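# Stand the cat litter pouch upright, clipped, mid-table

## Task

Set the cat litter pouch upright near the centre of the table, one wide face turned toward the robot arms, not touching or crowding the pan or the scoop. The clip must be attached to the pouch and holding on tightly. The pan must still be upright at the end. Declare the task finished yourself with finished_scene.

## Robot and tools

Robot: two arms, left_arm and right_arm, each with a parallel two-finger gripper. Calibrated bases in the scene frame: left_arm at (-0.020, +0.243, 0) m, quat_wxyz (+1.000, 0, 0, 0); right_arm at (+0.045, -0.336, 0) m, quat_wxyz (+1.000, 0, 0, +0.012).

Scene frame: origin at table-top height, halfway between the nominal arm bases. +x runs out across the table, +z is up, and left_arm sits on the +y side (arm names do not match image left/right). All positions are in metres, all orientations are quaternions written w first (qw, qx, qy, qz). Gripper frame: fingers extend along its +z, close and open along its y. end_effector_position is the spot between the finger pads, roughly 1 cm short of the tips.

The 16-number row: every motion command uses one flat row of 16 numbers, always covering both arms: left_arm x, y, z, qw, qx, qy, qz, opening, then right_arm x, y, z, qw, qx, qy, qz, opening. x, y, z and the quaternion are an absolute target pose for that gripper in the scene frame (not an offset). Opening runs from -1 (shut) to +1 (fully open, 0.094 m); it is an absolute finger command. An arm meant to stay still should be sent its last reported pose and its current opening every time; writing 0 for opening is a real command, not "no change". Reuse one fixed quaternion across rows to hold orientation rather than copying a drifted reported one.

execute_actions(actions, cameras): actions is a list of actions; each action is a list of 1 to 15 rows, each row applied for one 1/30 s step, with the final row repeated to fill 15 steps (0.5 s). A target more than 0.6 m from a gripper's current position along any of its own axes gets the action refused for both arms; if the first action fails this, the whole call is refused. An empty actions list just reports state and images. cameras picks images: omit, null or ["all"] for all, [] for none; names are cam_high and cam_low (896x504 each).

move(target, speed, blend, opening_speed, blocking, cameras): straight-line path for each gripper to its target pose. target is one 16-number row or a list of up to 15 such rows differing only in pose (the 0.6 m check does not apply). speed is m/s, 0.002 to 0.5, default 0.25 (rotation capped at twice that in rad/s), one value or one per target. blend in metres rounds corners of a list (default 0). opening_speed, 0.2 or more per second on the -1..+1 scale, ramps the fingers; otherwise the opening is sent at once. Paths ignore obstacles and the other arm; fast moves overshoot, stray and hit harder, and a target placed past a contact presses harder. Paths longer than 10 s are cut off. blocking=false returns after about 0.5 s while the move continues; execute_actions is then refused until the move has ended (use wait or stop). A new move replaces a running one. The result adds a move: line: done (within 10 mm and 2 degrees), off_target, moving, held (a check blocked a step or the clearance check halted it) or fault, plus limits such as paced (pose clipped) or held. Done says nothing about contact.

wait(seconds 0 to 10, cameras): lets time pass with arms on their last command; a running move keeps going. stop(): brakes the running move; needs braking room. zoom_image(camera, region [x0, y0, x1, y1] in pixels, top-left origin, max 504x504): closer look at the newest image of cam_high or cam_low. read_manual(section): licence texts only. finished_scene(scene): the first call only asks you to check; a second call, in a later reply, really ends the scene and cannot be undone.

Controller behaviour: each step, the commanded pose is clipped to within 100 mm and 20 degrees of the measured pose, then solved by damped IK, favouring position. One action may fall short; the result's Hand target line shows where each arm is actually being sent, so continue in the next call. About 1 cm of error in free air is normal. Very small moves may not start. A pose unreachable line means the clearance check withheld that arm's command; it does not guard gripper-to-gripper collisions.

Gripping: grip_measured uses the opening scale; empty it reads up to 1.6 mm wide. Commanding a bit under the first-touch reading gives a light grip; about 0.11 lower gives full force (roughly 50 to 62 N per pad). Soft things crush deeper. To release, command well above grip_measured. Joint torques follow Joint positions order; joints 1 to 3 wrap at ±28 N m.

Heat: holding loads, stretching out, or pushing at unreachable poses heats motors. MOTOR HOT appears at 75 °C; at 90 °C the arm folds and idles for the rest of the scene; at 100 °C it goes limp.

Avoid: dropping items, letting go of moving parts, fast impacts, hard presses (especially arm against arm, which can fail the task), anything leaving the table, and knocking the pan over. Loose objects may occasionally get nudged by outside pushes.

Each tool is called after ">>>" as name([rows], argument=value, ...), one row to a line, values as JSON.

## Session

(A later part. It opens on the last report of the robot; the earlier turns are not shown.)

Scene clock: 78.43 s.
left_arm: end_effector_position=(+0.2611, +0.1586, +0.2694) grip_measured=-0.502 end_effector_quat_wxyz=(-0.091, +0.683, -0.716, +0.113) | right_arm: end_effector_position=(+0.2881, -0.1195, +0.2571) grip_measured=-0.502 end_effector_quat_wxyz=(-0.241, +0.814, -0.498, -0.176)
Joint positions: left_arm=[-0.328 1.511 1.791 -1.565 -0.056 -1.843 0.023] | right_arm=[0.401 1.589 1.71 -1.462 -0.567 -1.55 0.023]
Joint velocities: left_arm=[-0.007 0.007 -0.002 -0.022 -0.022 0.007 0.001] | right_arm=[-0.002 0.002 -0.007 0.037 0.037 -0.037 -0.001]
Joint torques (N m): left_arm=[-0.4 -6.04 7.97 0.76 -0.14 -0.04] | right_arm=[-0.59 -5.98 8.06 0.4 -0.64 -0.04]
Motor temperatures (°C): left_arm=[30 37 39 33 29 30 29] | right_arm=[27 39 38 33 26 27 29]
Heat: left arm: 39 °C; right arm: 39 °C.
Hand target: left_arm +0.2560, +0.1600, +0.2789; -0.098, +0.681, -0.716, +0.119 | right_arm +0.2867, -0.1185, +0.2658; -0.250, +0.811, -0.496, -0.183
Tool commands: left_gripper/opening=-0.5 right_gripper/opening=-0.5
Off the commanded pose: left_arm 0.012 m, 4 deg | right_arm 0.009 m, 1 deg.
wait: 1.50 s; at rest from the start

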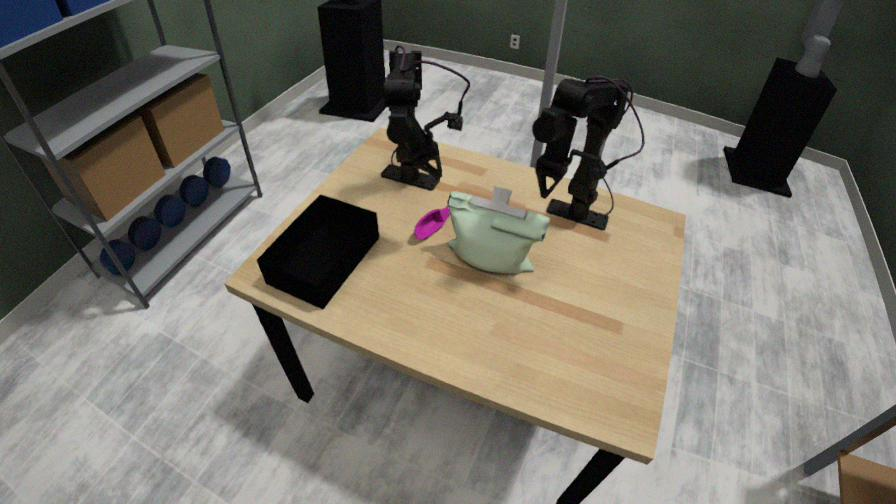

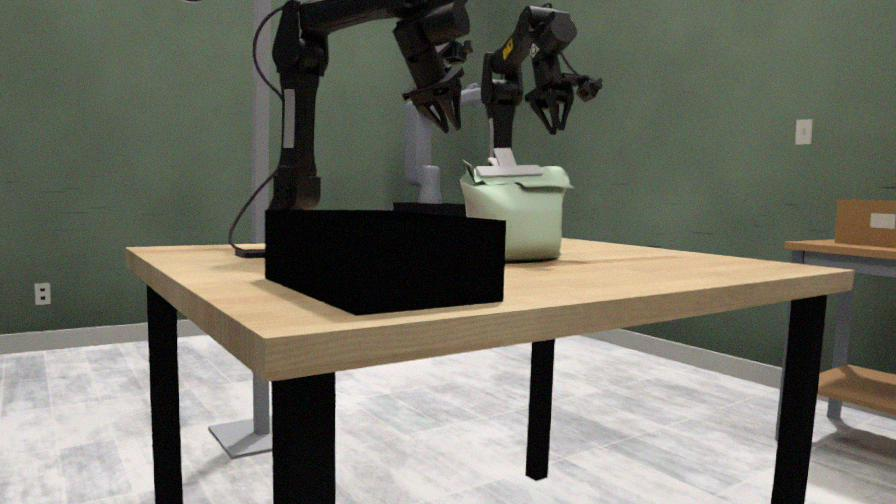

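>>> execute_actions(actions=[])

>>> zoom_image(camera="cam_high", region=[400, 180, 480, 260])

>>> zoom_image(camera="cam_low", region=[440, 140, 600, 280])

Scene clock: 78.87 s.
left_arm: end_effector_position=(+0.2610, +0.1586, +0.2694) grip_measured=-0.502 end_effector_quat_wxyz=(-0.091, +0.683, -0.716, +0.113) | right_arm: end_effector_position=(+0.2880, -0.1195, +0.2571) grip_measured=-0.502 end_effector_quat_wxyz=(-0.241, +0.814, -0.498, -0.177)
Joint positions: left_arm=[-0.328 1.511 1.791 -1.566 -0.056 -1.843 0.023] | right_arm=[0.401 1.589 1.71 -1.463 -0.567 -1.55 0.023]
Joint velocities: left_arm=[-0.007 -0.002 -0.002 -0.037 -0.037 -0.007 0.002] | right_arm=[0.002 -0.007 0.007 -0.022 -0.066 -0.051 -0.001]
Joint torques (N m): left_arm=[-0.55 -5.93 7.83 0.73 -0.13 0.01] | right_arm=[-0.62 -5.75 8.01 0.41 -0.69 -0.05]
Motor temperatures (°C): left_arm=[30 37 39 33 29 30 29] | right_arm=[27 39 38 33 27 27 29]
Heat: left arm: 39 °C; right arm: 39 °C.
Hand target: left_arm +0.2559, +0.1600, +0.2789; -0.098, +0.681, -0.716, +0.119 | right_arm +0.2867, -0.1185, +0.2658; -0.250, +0.811, -0.496, -0.183
Tool commands: left_gripper/opening=-0.5 right_gripper/opening=-0.5
Off the commanded pose: left_arm 0.012 m, 4 deg | right_arm 0.009 m, 1 deg.

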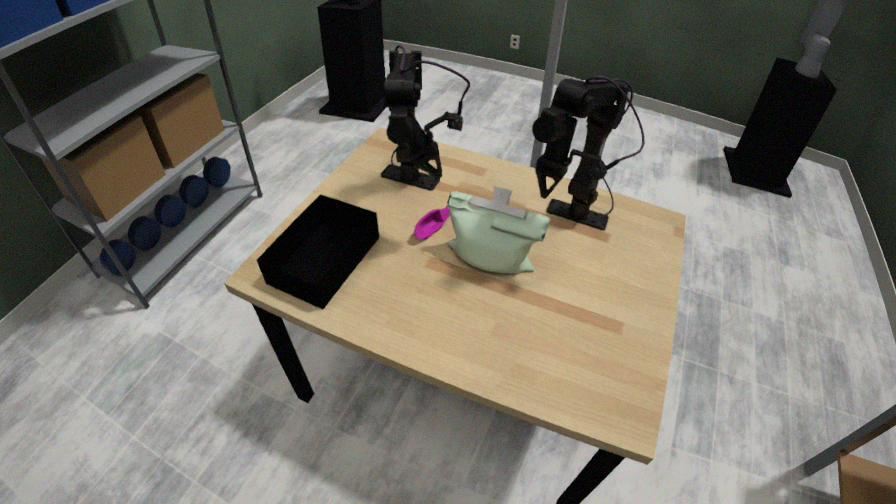

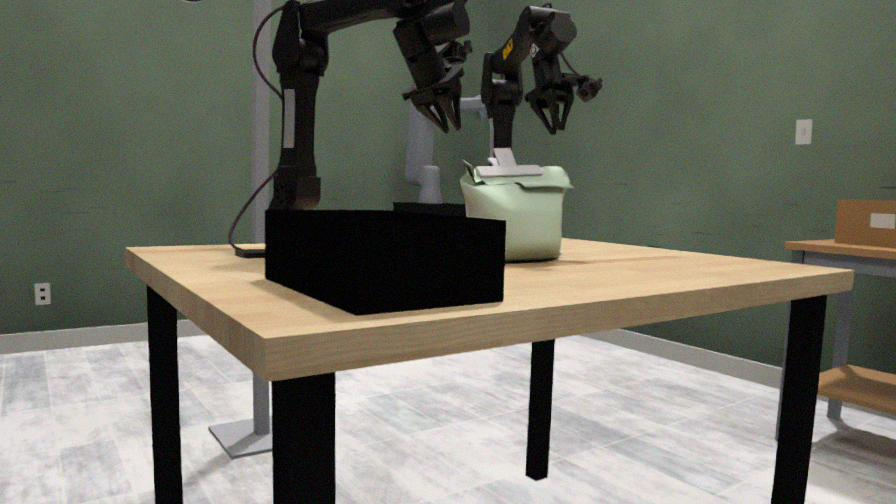

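Scaled by 6.300.

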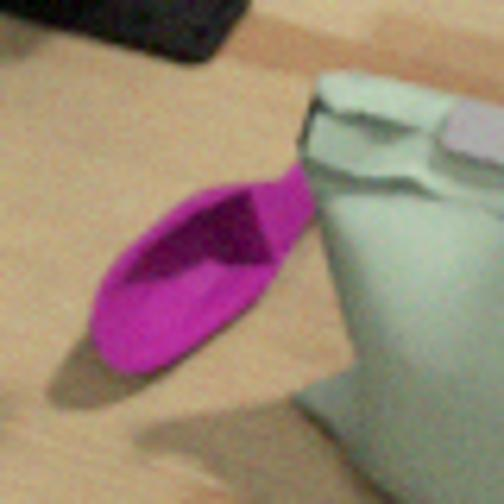

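Scaled by 3.150.

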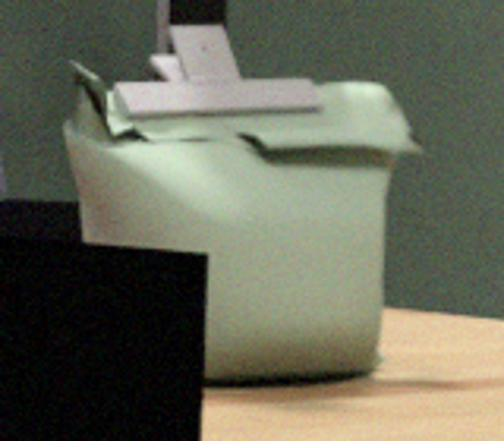

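>>> finished_scene(scene=1)

The scene is finished: the task was done.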